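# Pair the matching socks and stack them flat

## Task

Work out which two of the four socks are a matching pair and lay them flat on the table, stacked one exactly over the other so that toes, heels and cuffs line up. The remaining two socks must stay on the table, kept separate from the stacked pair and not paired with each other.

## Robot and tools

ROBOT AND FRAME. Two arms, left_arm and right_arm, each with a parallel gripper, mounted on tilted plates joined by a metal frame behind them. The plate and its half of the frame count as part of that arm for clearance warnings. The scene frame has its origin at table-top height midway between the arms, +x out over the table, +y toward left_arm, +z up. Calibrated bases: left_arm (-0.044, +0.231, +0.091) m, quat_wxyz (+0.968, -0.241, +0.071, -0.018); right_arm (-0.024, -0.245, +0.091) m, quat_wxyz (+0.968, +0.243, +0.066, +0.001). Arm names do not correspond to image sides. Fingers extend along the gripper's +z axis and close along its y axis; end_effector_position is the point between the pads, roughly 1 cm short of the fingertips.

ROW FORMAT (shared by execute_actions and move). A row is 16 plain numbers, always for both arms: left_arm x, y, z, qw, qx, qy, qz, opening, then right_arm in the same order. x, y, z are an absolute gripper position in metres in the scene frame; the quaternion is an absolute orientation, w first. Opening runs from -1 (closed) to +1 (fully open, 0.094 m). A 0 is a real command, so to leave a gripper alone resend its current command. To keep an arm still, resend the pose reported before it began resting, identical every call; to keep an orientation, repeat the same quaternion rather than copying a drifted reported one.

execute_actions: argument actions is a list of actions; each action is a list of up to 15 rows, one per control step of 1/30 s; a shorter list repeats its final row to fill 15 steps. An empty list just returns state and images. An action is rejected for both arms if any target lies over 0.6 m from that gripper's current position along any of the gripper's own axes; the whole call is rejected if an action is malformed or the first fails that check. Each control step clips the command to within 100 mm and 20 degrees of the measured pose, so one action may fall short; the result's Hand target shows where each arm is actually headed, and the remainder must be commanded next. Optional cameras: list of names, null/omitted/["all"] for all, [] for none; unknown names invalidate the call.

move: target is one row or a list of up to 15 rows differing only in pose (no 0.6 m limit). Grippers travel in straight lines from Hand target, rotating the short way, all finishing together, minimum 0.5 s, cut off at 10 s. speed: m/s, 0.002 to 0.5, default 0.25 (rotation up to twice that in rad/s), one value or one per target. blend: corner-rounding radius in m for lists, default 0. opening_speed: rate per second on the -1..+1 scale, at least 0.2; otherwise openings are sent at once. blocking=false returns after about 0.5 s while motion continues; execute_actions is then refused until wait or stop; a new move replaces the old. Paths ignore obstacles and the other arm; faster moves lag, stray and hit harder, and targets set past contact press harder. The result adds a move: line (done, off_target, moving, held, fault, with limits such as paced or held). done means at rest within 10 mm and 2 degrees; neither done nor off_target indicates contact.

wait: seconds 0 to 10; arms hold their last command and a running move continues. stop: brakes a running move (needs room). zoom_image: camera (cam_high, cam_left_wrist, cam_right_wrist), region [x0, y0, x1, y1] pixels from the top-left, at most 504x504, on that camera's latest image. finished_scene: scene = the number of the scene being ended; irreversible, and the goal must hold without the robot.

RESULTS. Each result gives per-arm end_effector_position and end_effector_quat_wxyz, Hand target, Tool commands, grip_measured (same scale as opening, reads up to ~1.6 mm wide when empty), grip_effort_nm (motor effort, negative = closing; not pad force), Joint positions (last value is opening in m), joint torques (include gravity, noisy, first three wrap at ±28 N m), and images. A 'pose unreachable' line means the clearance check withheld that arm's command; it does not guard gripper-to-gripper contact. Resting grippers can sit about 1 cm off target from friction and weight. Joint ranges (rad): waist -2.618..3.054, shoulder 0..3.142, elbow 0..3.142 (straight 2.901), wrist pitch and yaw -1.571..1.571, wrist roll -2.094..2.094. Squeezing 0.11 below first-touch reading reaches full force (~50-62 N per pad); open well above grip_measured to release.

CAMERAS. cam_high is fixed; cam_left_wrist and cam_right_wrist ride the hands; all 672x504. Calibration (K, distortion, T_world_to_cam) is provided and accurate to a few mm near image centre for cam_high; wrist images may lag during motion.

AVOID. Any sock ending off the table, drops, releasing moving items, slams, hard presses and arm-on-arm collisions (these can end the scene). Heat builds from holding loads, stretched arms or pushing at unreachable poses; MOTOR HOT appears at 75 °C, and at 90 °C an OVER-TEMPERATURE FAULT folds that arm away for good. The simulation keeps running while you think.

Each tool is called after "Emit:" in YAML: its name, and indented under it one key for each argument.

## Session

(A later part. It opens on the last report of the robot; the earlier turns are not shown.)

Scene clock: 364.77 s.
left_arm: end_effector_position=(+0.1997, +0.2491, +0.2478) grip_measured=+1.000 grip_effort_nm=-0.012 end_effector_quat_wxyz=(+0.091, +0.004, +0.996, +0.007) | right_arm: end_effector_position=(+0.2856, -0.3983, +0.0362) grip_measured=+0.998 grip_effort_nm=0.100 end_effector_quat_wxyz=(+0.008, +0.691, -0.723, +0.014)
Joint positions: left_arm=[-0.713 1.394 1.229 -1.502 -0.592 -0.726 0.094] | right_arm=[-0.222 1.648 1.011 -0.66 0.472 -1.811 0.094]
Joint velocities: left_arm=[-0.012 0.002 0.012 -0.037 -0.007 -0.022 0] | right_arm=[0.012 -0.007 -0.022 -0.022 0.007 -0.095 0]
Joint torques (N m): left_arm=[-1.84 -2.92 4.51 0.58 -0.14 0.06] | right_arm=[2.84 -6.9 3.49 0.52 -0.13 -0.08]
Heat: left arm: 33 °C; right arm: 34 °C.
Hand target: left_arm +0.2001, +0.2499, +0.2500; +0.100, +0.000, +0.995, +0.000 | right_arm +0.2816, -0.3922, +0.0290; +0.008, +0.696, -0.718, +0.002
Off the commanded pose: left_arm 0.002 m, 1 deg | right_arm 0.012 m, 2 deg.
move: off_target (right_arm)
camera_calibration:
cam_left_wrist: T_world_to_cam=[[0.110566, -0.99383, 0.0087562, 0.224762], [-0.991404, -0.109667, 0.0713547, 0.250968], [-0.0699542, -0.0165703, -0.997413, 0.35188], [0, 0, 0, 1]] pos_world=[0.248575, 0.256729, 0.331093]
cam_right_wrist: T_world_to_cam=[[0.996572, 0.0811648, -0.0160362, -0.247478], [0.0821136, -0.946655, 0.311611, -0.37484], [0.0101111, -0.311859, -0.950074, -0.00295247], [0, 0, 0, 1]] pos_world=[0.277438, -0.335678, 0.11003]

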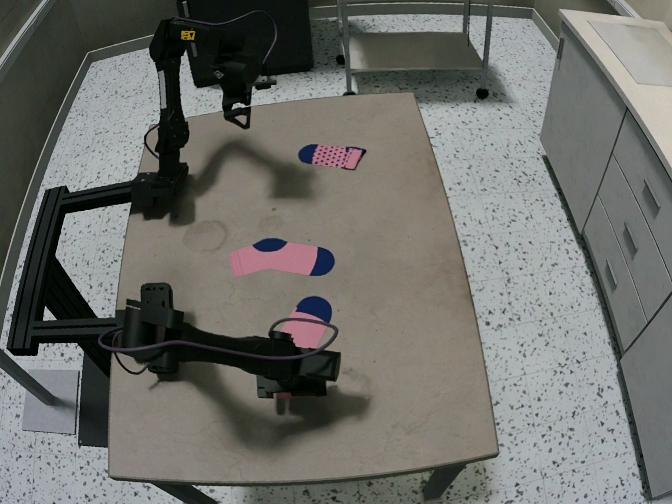

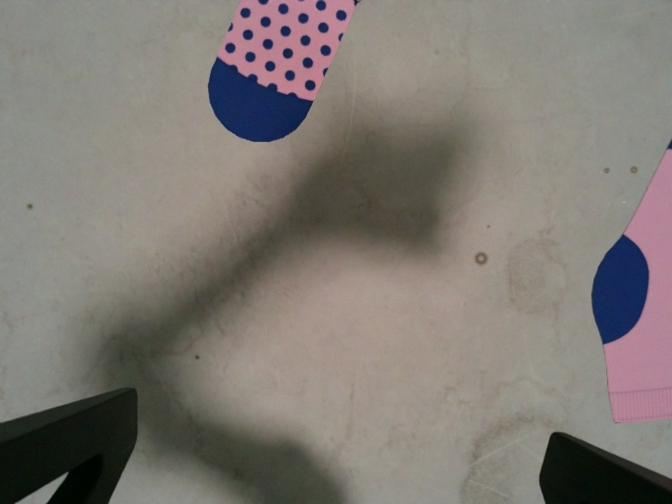

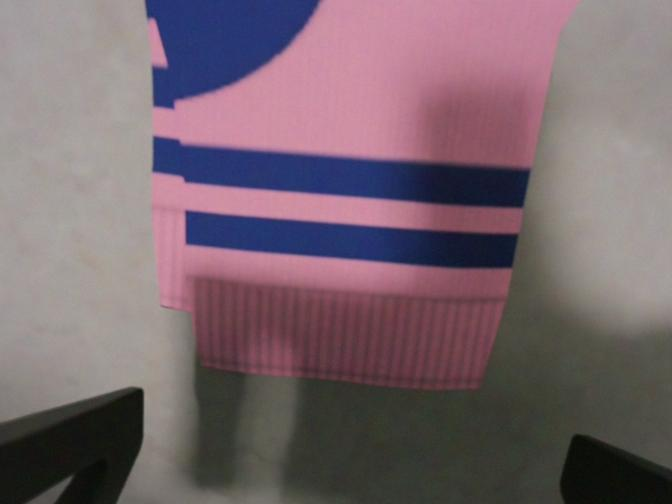

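Emit:
move:
  target:
    - [0.2,0.25,0.25,0.1,0,0.995,0,1,0.276,-0.381,0.024,0,-0.695,0.719,0,1]
    - [0.2,0.25,0.25,0.1,0,0.995,0,1,0.276,-0.379,0.01,0,-0.695,0.719,0,1]
  speed: 0.05

Emit:
move:
  target:
    - [0.2,0.25,0.25,0.1,0,0.995,0,1,0.276,-0.379,0.01,0,-0.695,0.719,0,-1]
  opening_speed: 0.7

Emit:
move:
  target:
    - [0.2,0.25,0.25,0.1,0,0.995,0,1,0.276,-0.37,0.06,0,-0.695,0.719,0,-1]
  speed: 0.05

Scene clock: 370.17 s.
left_arm: end_effector_position=(+0.1997, +0.2491, +0.2478) grip_measured=+1.000 grip_effort_nm=-0.017 end_effector_quat_wxyz=(+0.091, +0.004, +0.996, +0.007) | right_arm: end_effector_position=(+0.2815, -0.3851, +0.0176) grip_measured=+0.998 grip_effort_nm=0.095 end_effector_quat_wxyz=(+0.000, +0.690, -0.724, +0.012)
Joint positions: left_arm=[-0.713 1.394 1.229 -1.502 -0.592 -0.726 0.094] | right_arm=[-0.222 1.674 0.941 -0.558 0.456 -1.811 0.094]
Joint velocities: left_arm=[0.007 0.012 -0.007 -0.051 0.007 0.022 0] | right_arm=[-0.002 0.002 -0.002 0.051 0.007 -0.022 0]
Joint torques (N m): left_arm=[-1.85 -3.15 4.57 0.57 -0.14 0.03] | right_arm=[2.7 -6.63 3.18 0.54 -0.13 -0.07]
Heat: left arm: 33 °C; right arm: 34 °C.
Hand target: left_arm +0.2001, +0.2499, +0.2500; +0.100, +0.000, +0.995, +0.000 | right_arm +0.2762, -0.3790, +0.0100; +0.000, +0.695, -0.719, +0.000
Off the commanded pose: left_arm 0.002 m, 1 deg | right_arm 0.011 m, 2 deg.
move: off_target (right_arm)
camera_calibration:
cam_left_wrist: T_world_to_cam=[[0.110566, -0.99383, 0.0087562, 0.224762], [-0.991404, -0.109667, 0.0713547, 0.250968], [-0.0699542, -0.0165703, -0.997413, 0.35188], [0, 0, 0, 1]] pos_world=[0.248575, 0.256729, 0.331093]
cam_right_wrist: T_world_to_cam=[[0.996861, 0.0790306, -0.00464233, -0.245849], [0.0767833, -0.950904, 0.299811, -0.356096], [0.0192798, -0.299226, -0.953987, -0.014087], [0, 0, 0, 1]] pos_world=[0.272691, -0.323398, 0.0921813]

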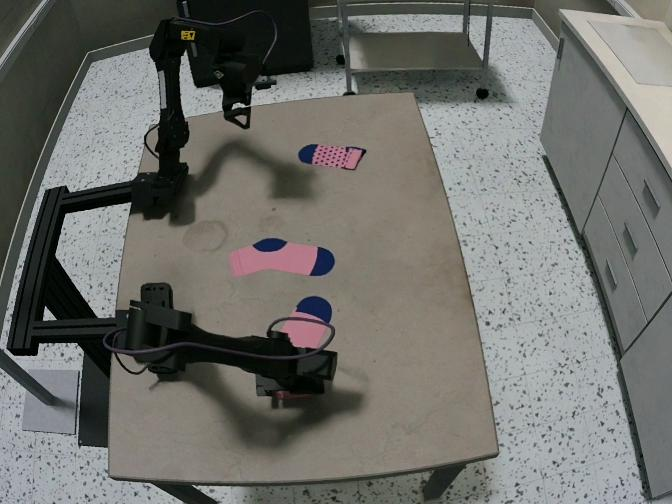

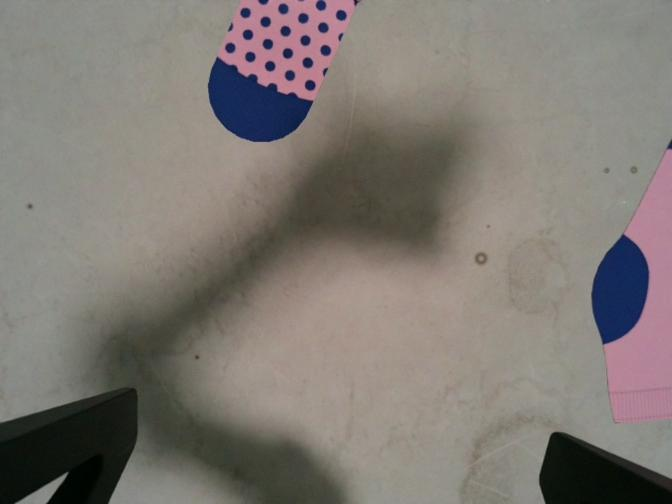

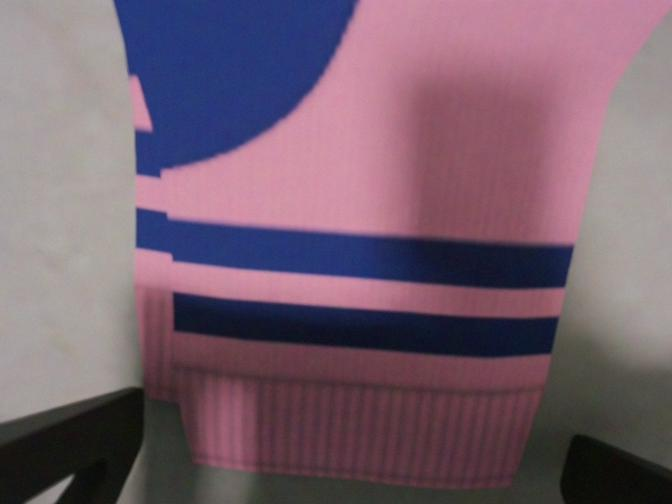

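Scene clock: 373.27 s.
left_arm: end_effector_position=(+0.1997, +0.2491, +0.2478) grip_measured=+1.000 grip_effort_nm=-0.022 end_effector_quat_wxyz=(+0.091, +0.004, +0.996, +0.007) | right_arm: end_effector_position=(+0.2817, -0.3851, +0.0176) grip_measured=-0.943 grip_effort_nm=-1.004 end_effector_quat_wxyz=(-0.001, +0.690, -0.724, +0.013)
Joint positions: left_arm=[-0.713 1.394 1.229 -1.502 -0.592 -0.726 0.094] | right_arm=[-0.222 1.674 0.941 -0.558 0.456 -1.811 0.003]
Joint velocities: left_arm=[0.007 -0.027 0.002 0.022 -0.022 0.007 0] | right_arm=[-0.012 0.007 0.017 -0.007 0.022 0.007 -0.001]
Joint torques (N m): left_arm=[-1.74 -3.1 4.44 0.57 -0.07 0.07] | right_arm=[2.71 -6.74 3.11 0.56 -0.11 -0.07]
Heat: left arm: 33 °C; right arm: 34 °C.
Hand target: left_arm +0.2001, +0.2499, +0.2500; +0.100, +0.000, +0.995, +0.000 | right_arm +0.2759, -0.3791, +0.0101; +0.000, +0.695, -0.719, +0.000
Off the commanded pose: left_arm 0.002 m, 1 deg | right_arm 0.011 m, 2 deg.
move: off_target (right_arm)
camera_calibration:
cam_left_wrist: T_world_to_cam=[[0.110566, -0.99383, 0.0087562, 0.224762], [-0.991404, -0.109667, 0.0713547, 0.250968], [-0.0699542, -0.0165703, -0.997413, 0.35188], [0, 0, 0, 1]] pos_world=[0.248575, 0.256729, 0.331093]
cam_right_wrist: T_world_to_cam=[[0.99689, 0.0787127, -0.00386007, -0.246182], [0.0762483, -0.950981, 0.299701, -0.355974], [0.0199194, -0.299063, -0.954025, -0.0141998], [0, 0, 0, 1]] pos_world=[0.272842, -0.323393, 0.0921884]

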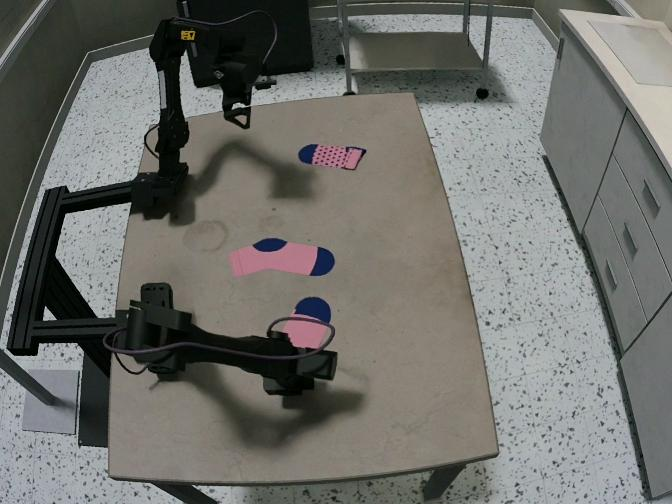

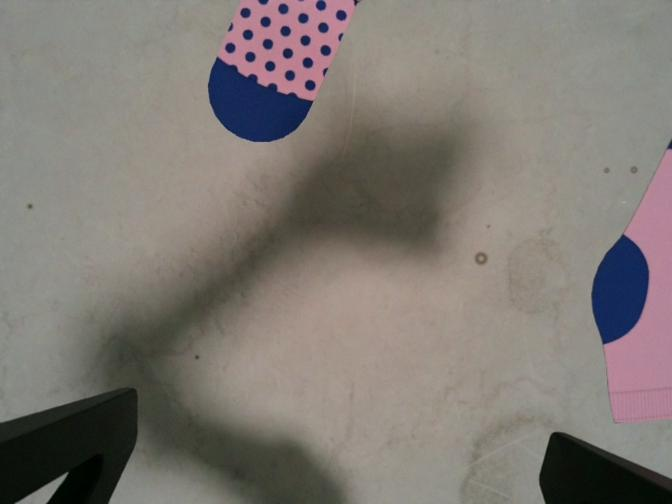

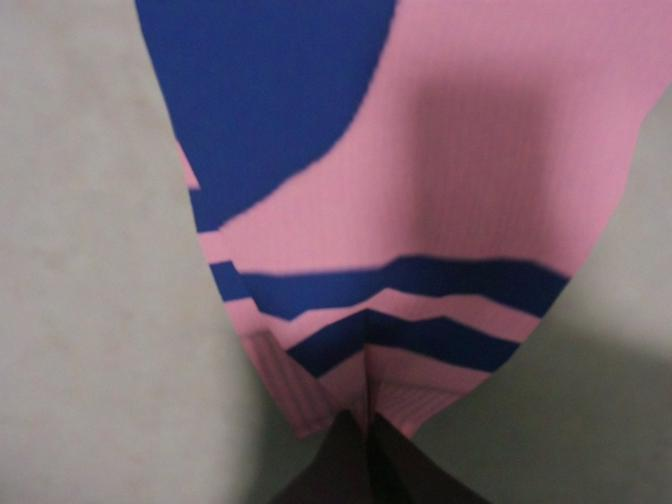

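Scene clock: 374.93 s.
left_arm: end_effector_position=(+0.1997, +0.2491, +0.2478) grip_measured=+1.000 grip_effort_nm=-0.017 end_effector_quat_wxyz=(+0.091, +0.004, +0.996, +0.007) | right_arm: end_effector_position=(+0.2691, -0.3664, +0.0479) grip_measured=-0.946 grip_effort_nm=-1.048 end_effector_quat_wxyz=(+0.007, +0.697, -0.717, -0.011)
Joint positions: left_arm=[-0.713 1.394 1.229 -1.502 -0.592 -0.726 0.094] | right_arm=[-0.133 1.615 0.968 -0.739 0.463 -1.711 0.003]
Joint velocities: left_arm=[-0.012 0.002 -0.002 -0.051 -0.095 -0.022 0] | right_arm=[-0.007 0.002 -0.027 -0.007 0.007 0.037 0]
Joint torques (N m): left_arm=[-1.78 -3.25 4.48 0.62 -0.11 0.03] | right_arm=[4.14 -9.68 6.22 0.02 0.03 0.07]
Heat: left arm: 33 °C; right arm: 34 °C.
Hand target: left_arm +0.2001, +0.2499, +0.2500; +0.100, +0.000, +0.995, +0.000 | right_arm +0.2758, -0.3694, +0.0598; -0.001, +0.695, -0.719, +0.000
Off the commanded pose: left_arm 0.002 m, 1 deg | right_arm 0.014 m, 2 deg.
move: off_target (right_arm)
camera_calibration:
cam_left_wrist: T_world_to_cam=[[0.110566, -0.99383, 0.0087562, 0.224762], [-0.991404, -0.109667, 0.0713547, 0.250968], [-0.0699542, -0.0165703, -0.997413, 0.35188], [0, 0, 0, 1]] pos_world=[0.248575, 0.256729, 0.331093]
cam_right_wrist: T_world_to_cam=[[0.994068, 0.0990121, -0.0450046, -0.224886], [0.107581, -0.955929, 0.273179, -0.355308], [-0.0159732, -0.2764, -0.96091, 0.0387845], [0, 0, 0, 1]] pos_world=[0.262396, -0.306663, 0.12421]

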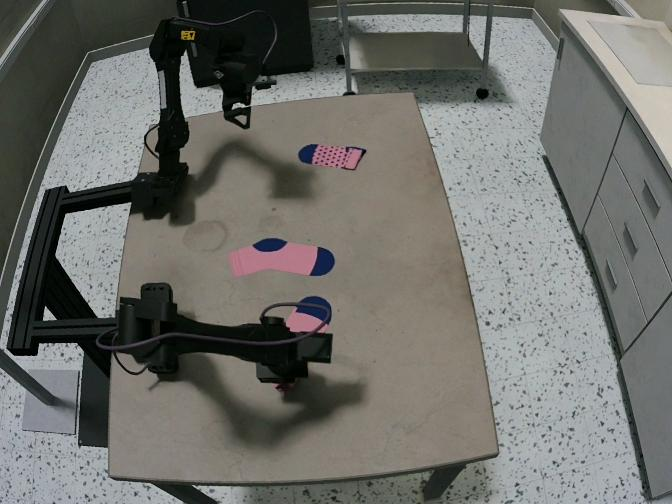

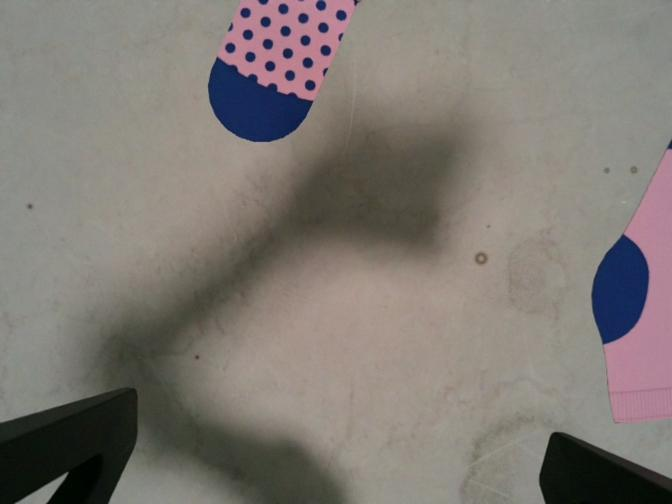

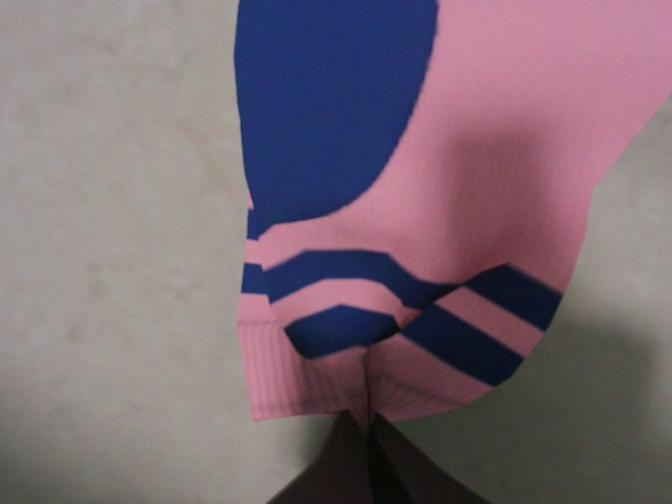

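Emit:
move:
  target:
    - [0.2,0.25,0.25,0.1,0,0.995,0,1,0.276,-0.33,0.11,0,-0.695,0.719,0,-1]
    - [0.2,0.25,0.25,0.1,0,0.995,0,1,0.285,-0.285,0.15,0,-0.695,0.719,0,-1]
  speed: 0.08

Emit:
zoom_image:
  camera: "cam_high"
  region: [200, 220, 400, 420]

Scene clock: 379.83 s.
left_arm: end_effector_position=(+0.1997, +0.2491, +0.2478) grip_measured=+1.000 grip_effort_nm=-0.002 end_effector_quat_wxyz=(+0.091, +0.004, +0.996, +0.007) | right_arm: end_effector_position=(+0.2813, -0.2853, +0.1460) grip_measured=-0.946 grip_effort_nm=-1.053 end_effector_quat_wxyz=(-0.006, +0.692, -0.722, -0.001)
Joint positions: left_arm=[-0.713 1.394 1.229 -1.502 -0.592 -0.726 0.094] | right_arm=[0.29 1.629 1.19 -1.134 0.501 -1.238 0.003]
Joint velocities: left_arm=[-0.017 0.007 0.002 0.037 -0.007 0.022 0] | right_arm=[-0.007 0.017 -0.012 0.022 -0.007 -0.007 -0.001]
Joint torques (N m): left_arm=[-1.91 -3.18 4.67 0.58 -0.09 0.04] | right_arm=[4.45 -5.14 7.46 0.22 0.02 0.08]
Heat: left arm: 33 °C; right arm: 34 °C.
Hand target: left_arm +0.2001, +0.2499, +0.2500; +0.100, +0.000, +0.995, +0.000 | right_arm +0.2849, -0.2828, +0.1507; -0.006, +0.695, -0.719, +0.000
Off the commanded pose: left_arm 0.002 m, 1 deg | right_arm 0.005 m, 1 deg.
move: done
camera_calibration:
cam_left_wrist: T_world_to_cam=[[0.110566, -0.99383, 0.0087562, 0.224762], [-0.991404, -0.109667, 0.0713547, 0.250968], [-0.0699542, -0.0165703, -0.997413, 0.35188], [0, 0, 0, 1]] pos_world=[0.248575, 0.256729, 0.331093]
cam_right_wrist: T_world_to_cam=[[0.996344, 0.0844866, -0.0126661, -0.250076], [0.0847291, -0.958277, 0.272996, -0.300096], [0.0109269, -0.273071, -0.961932, 0.149216], [0, 0, 0, 1]] pos_world=[0.272959, -0.225701, 0.222293]

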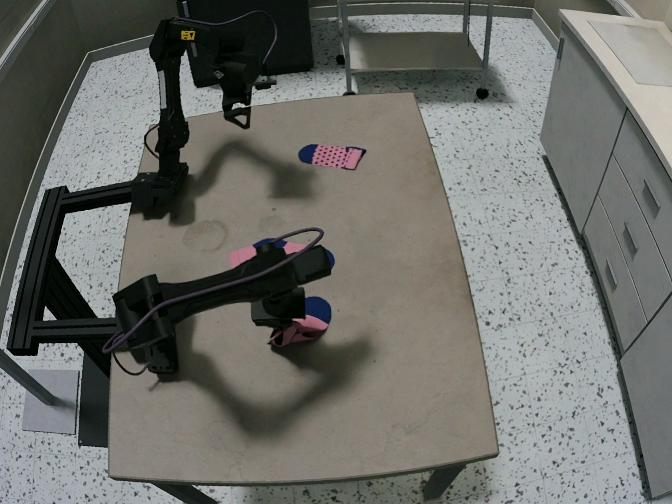

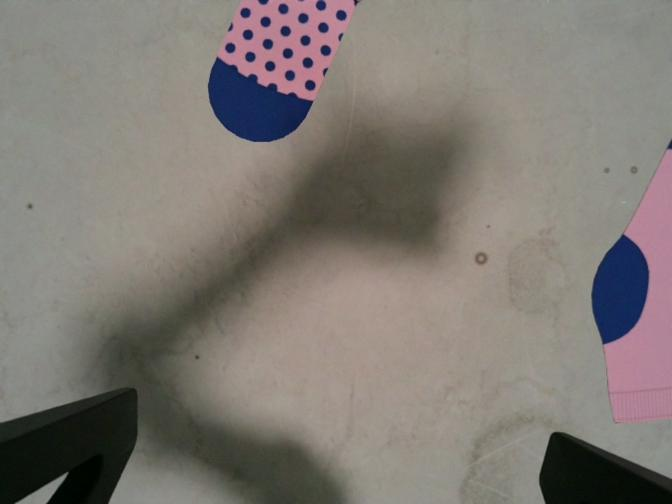

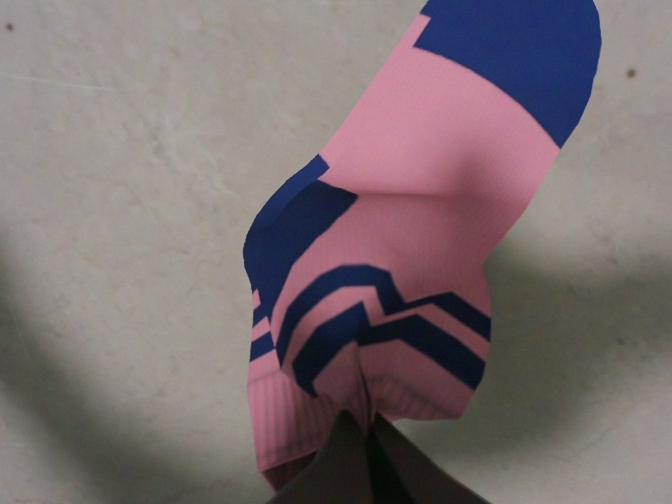

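Scaled by 2.520.

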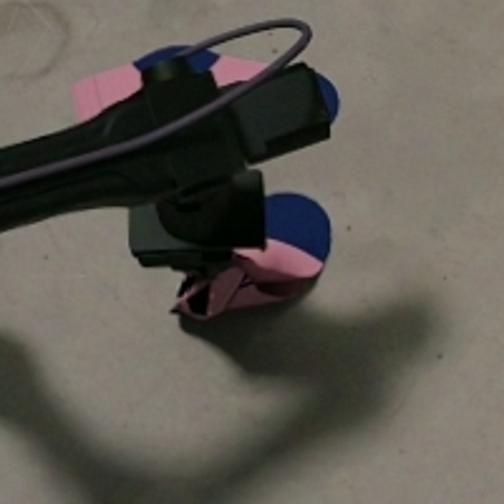

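Emit:
move:
  target:
    - [0.2,0.25,0.25,0.1,0,0.995,0,1,0.282,-0.335,0.11,0,-0.695,0.719,0,-1]
    - [0.2,0.25,0.25,0.1,0,0.995,0,1,0.278,-0.375,0.06,0,-0.695,0.719,0,-1]
    - [0.2,0.25,0.25,0.1,0,0.995,0,1,0.278,-0.386,0.02,0,-0.695,0.719,0,-1]
  speed: 0.08
  blend: 0.01

Emit:
move:
  target:
    - [0.2,0.25,0.25,0.1,0,0.995,0,1,0.276,-0.384,0.024,0,-0.695,0.719,0,0.3]
  opening_speed: 0.6

Emit:
move:
  target:
    - [0.2,0.25,0.25,0.1,0,0.995,0,1,0.28,-0.384,0.1,0,-0.695,0.719,0,0.3]
    - [0.2,0.25,0.25,0.1,0,0.995,0,1,0.29,-0.33,0.27,0,-0.6,0.8,0,0.3]
  speed: [0.08,0.25]

Emit:
zoom_image:
  camera: "cam_high"
  region: [200, 220, 400, 420]

Emit:
zoom_image:
  camera: "cam_right_wrist"
  region: [150, 0, 450, 440]

Scene clock: 387.77 s.
left_arm: end_effector_position=(+0.1997, +0.2491, +0.2478) grip_measured=+1.000 grip_effort_nm=-0.007 end_effector_quat_wxyz=(+0.091, +0.004, +0.996, +0.007) | right_arm: end_effector_position=(+0.2819, -0.3952, +0.0268) grip_measured=-0.946 grip_effort_nm=-1.048 end_effector_quat_wxyz=(+0.007, +0.690, -0.724, +0.012)
Joint positions: left_arm=[-0.713 1.394 1.229 -1.502 -0.592 -0.726 0.094] | right_arm=[-0.232 1.658 0.979 -0.616 0.465 -1.816 0.003]
Joint velocities: left_arm=[-0.017 0.002 0.017 -0.051 -0.022 -0.022 0] | right_arm=[-0.002 0.002 -0.007 -0.007 -0.022 -0.007 -0.001]
Joint torques (N m): left_arm=[-1.76 -3.06 4.66 0.6 -0.09 0.02] | right_arm=[2.85 -6.79 3.33 0.54 -0.13 -0.03]
Heat: left arm: 33 °C; right arm: 34 °C.
Hand target: left_arm +0.2001, +0.2499, +0.2500; +0.100, +0.000, +0.995, +0.000 | right_arm +0.2776, -0.3887, +0.0194; +0.006, +0.695, -0.719, +0.000
Off the commanded pose: left_arm 0.002 m, 1 deg | right_arm 0.012 m, 2 deg.
move: off_target (right_arm)
camera_calibration:
cam_left_wrist: T_world_to_cam=[[0.110566, -0.99383, 0.0087562, 0.224762], [-0.991404, -0.109667, 0.0713547, 0.250968], [-0.0699542, -0.0165703, -0.997413, 0.35188], [0, 0, 0, 1]] pos_world=[0.248575, 0.256729, 0.331093]
cam_right_wrist: T_world_to_cam=[[0.996861, 0.0774284, -0.0165353, -0.245759], [0.0787592, -0.948411, 0.307104, -0.36824], [0.00809628, -0.307442, -0.951532, -0.00851807], [0, 0, 0, 1]] pos_world=[0.274058, -0.332833, 0.100919]

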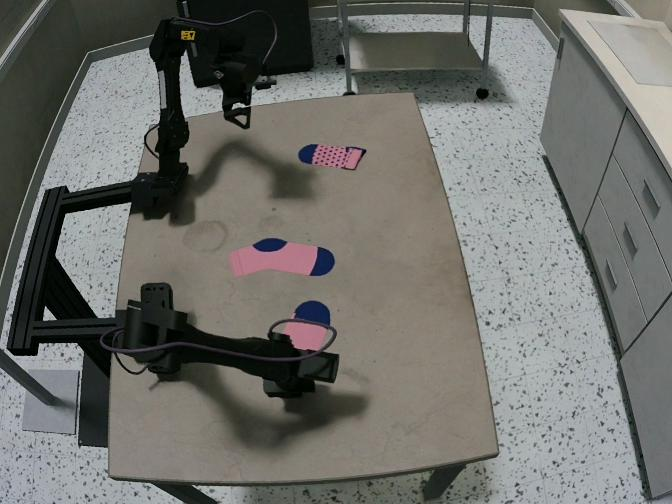

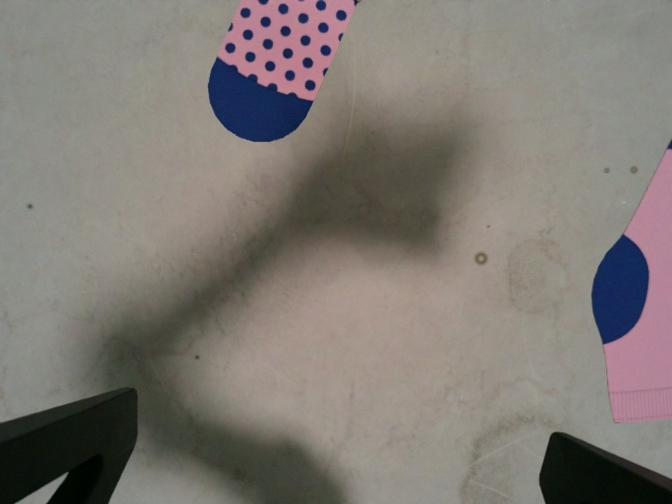

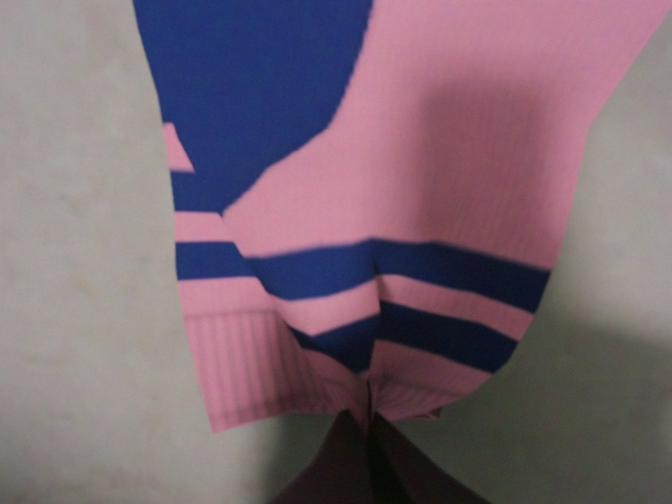

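Scene clock: 390.13 s.
left_arm: end_effector_position=(+0.1997, +0.2491, +0.2478) grip_measured=+1.000 grip_effort_nm=-0.007 end_effector_quat_wxyz=(+0.091, +0.004, +0.996, +0.007) | right_arm: end_effector_position=(+0.2783, -0.3918, +0.0248) grip_measured=+0.298 grip_effort_nm=0.090 end_effector_quat_wxyz=(+0.006, +0.692, -0.722, +0.005)
Joint positions: left_arm=[-0.713 1.394 1.229 -1.502 -0.592 -0.726 0.094] | right_arm=[-0.232 1.658 0.967 -0.616 0.458 -1.817 0.061]
Joint velocities: left_arm=[-0.012 -0.022 0.002 -0.066 0.037 0.007 0] | right_arm=[-0.007 0.012 -0.002 -0.037 -0.007 -0.037 0]
Joint torques (N m): left_arm=[-1.8 -3.06 4.74 0.62 -0.06 0.01] | right_arm=[3.92 -8.34 3.15 0.46 -0.12 0.06]
Heat: left arm: 33 °C; right arm: 34 °C.
Hand target: left_arm +0.2001, +0.2499, +0.2500; +0.100, +0.000, +0.995, +0.000 | right_arm +0.2761, -0.3841, +0.0239; +0.000, +0.695, -0.719, +0.000
Off the commanded pose: left_arm 0.002 m, 1 deg | right_arm 0.008 m, 1 deg.
move: done
camera_calibration:
cam_left_wrist: T_world_to_cam=[[0.110566, -0.99383, 0.0087562, 0.224762], [-0.991404, -0.109667, 0.0713547, 0.250968], [-0.0699542, -0.0165703, -0.997413, 0.35188], [0, 0, 0, 1]] pos_world=[0.248575, 0.256729, 0.331093]
cam_right_wrist: T_world_to_cam=[[0.996297, 0.0827815, -0.0232404, -0.240054], [0.0859455, -0.950939, 0.297201, -0.366854], [0.00250254, -0.298097, -0.954532, -0.00408539], [0, 0, 0, 1]] pos_world=[0.270704, -0.330201, 0.0995506]

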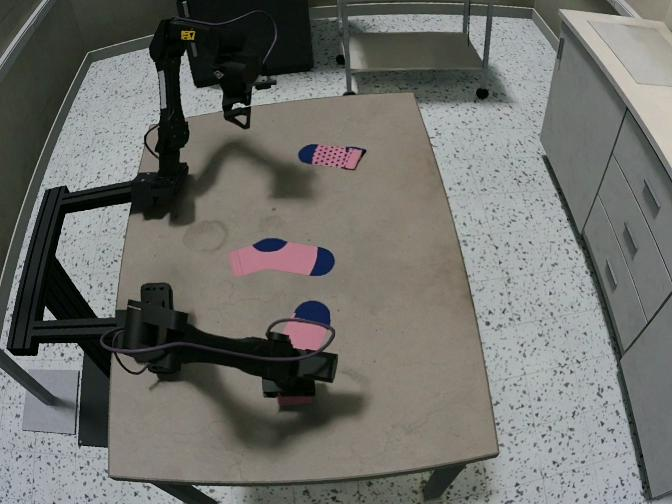

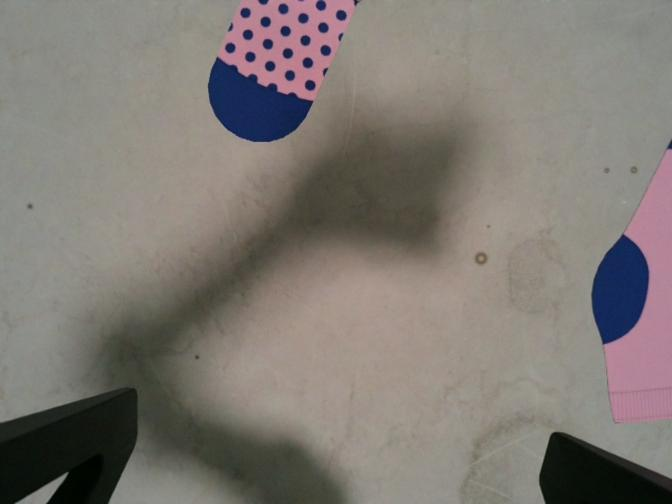

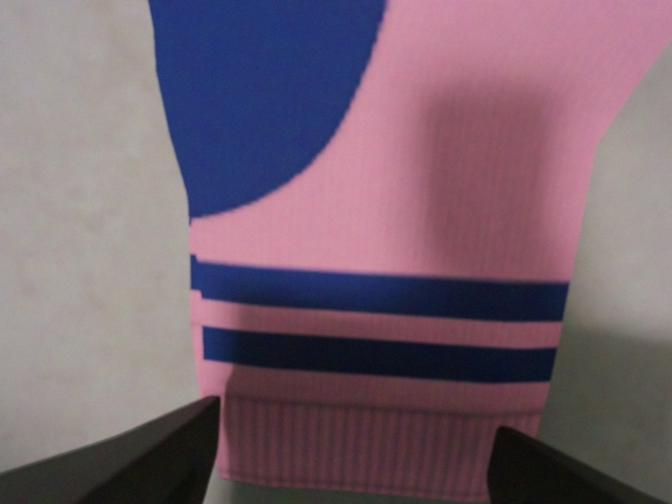

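Scene clock: 392.73 s.
left_arm: end_effector_position=(+0.1997, +0.2491, +0.2478) grip_measured=+1.000 grip_effort_nm=-0.012 end_effector_quat_wxyz=(+0.091, +0.004, +0.996, +0.007) | right_arm: end_effector_position=(+0.2901, -0.3271, +0.2663) grip_measured=+0.298 grip_effort_nm=0.100 end_effector_quat_wxyz=(+0.059, -0.598, +0.799, -0.017)
Joint positions: left_arm=[-0.713 1.394 1.229 -1.502 -0.592 -0.726 0.094] | right_arm=[0.369 1.55 1.61 -1.548 0.505 -0.965 0.061]
Joint velocities: left_arm=[-0.002 -0.007 0.002 0.022 -0.051 -0.007 0] | right_arm=[-0.012 -0.017 -0.002 0.022 0.037 -0.022 -0.001]
Joint torques (N m): left_arm=[-1.69 -3.08 4.57 0.62 -0.05 0.04] | right_arm=[3.58 -5.09 6.38 0.39 0 0.08]
Heat: left arm: 33 °C; right arm: 34 °C.
Hand target: left_arm +0.2001, +0.2499, +0.2500; +0.100, +0.000, +0.995, +0.000 | right_arm +0.2885, -0.3276, +0.2704; +0.059, -0.598, +0.799, -0.017
Off the commanded pose: left_arm 0.002 m, 1 deg | right_arm 0.005 m, 7 deg.
joint sent to its limit (right arm) — joint 4 (wrist pitch), lower limit. The joint targets are off in orientation, not in position.
move: off_target (right_arm)
camera_calibration:
cam_left_wrist: T_world_to_cam=[[0.110566, -0.99383, 0.0087562, 0.224762], [-0.991404, -0.109667, 0.0713547, 0.250968], [-0.0699542, -0.0165703, -0.997413, 0.35188], [0, 0, 0, 1]] pos_world=[0.248575, 0.256729, 0.331093]
cam_right_wrist: T_world_to_cam=[[0.983192, -0.160954, 0.0861851, -0.356592], [-0.176471, -0.958822, 0.222525, -0.284717], [0.0468198, -0.233994, -0.97111, 0.258245], [0, 0, 0, 1]] pos_world=[0.288263, -0.26996, 0.344874]

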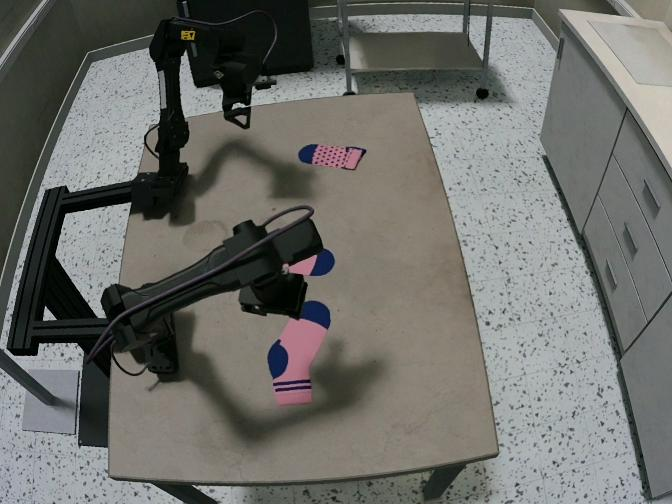

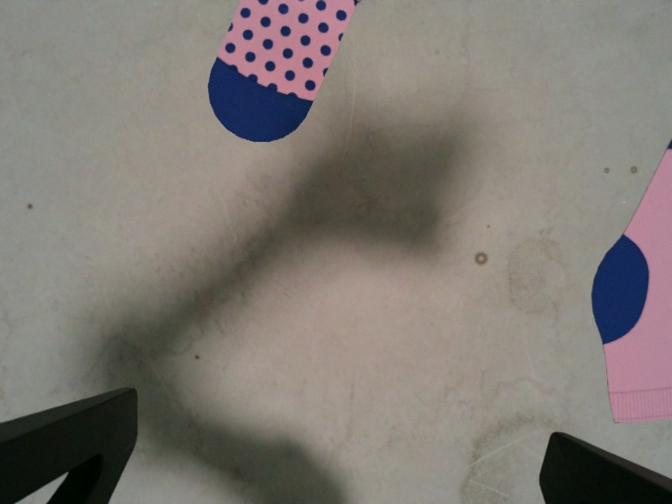

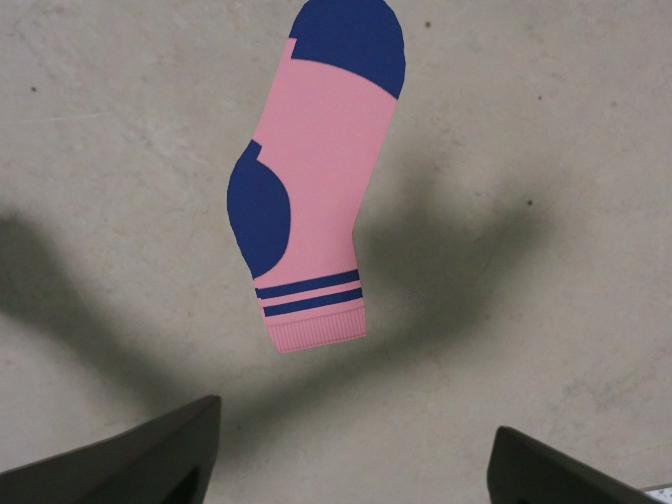

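Scaled by 2.520.

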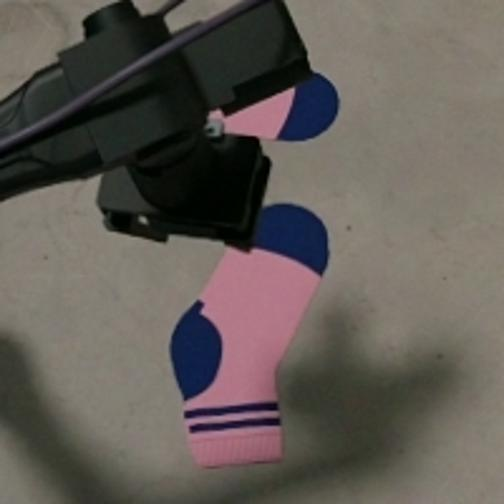

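Scaled by 1.145.

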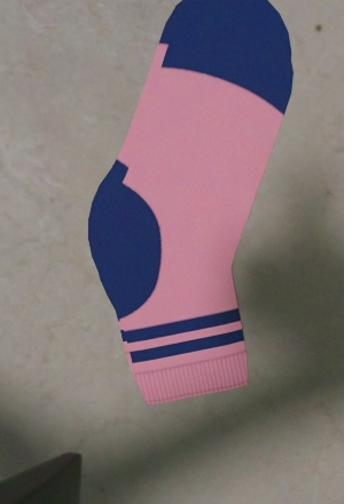

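Emit:
finished_scene:
  scene: 2

The scene is finished.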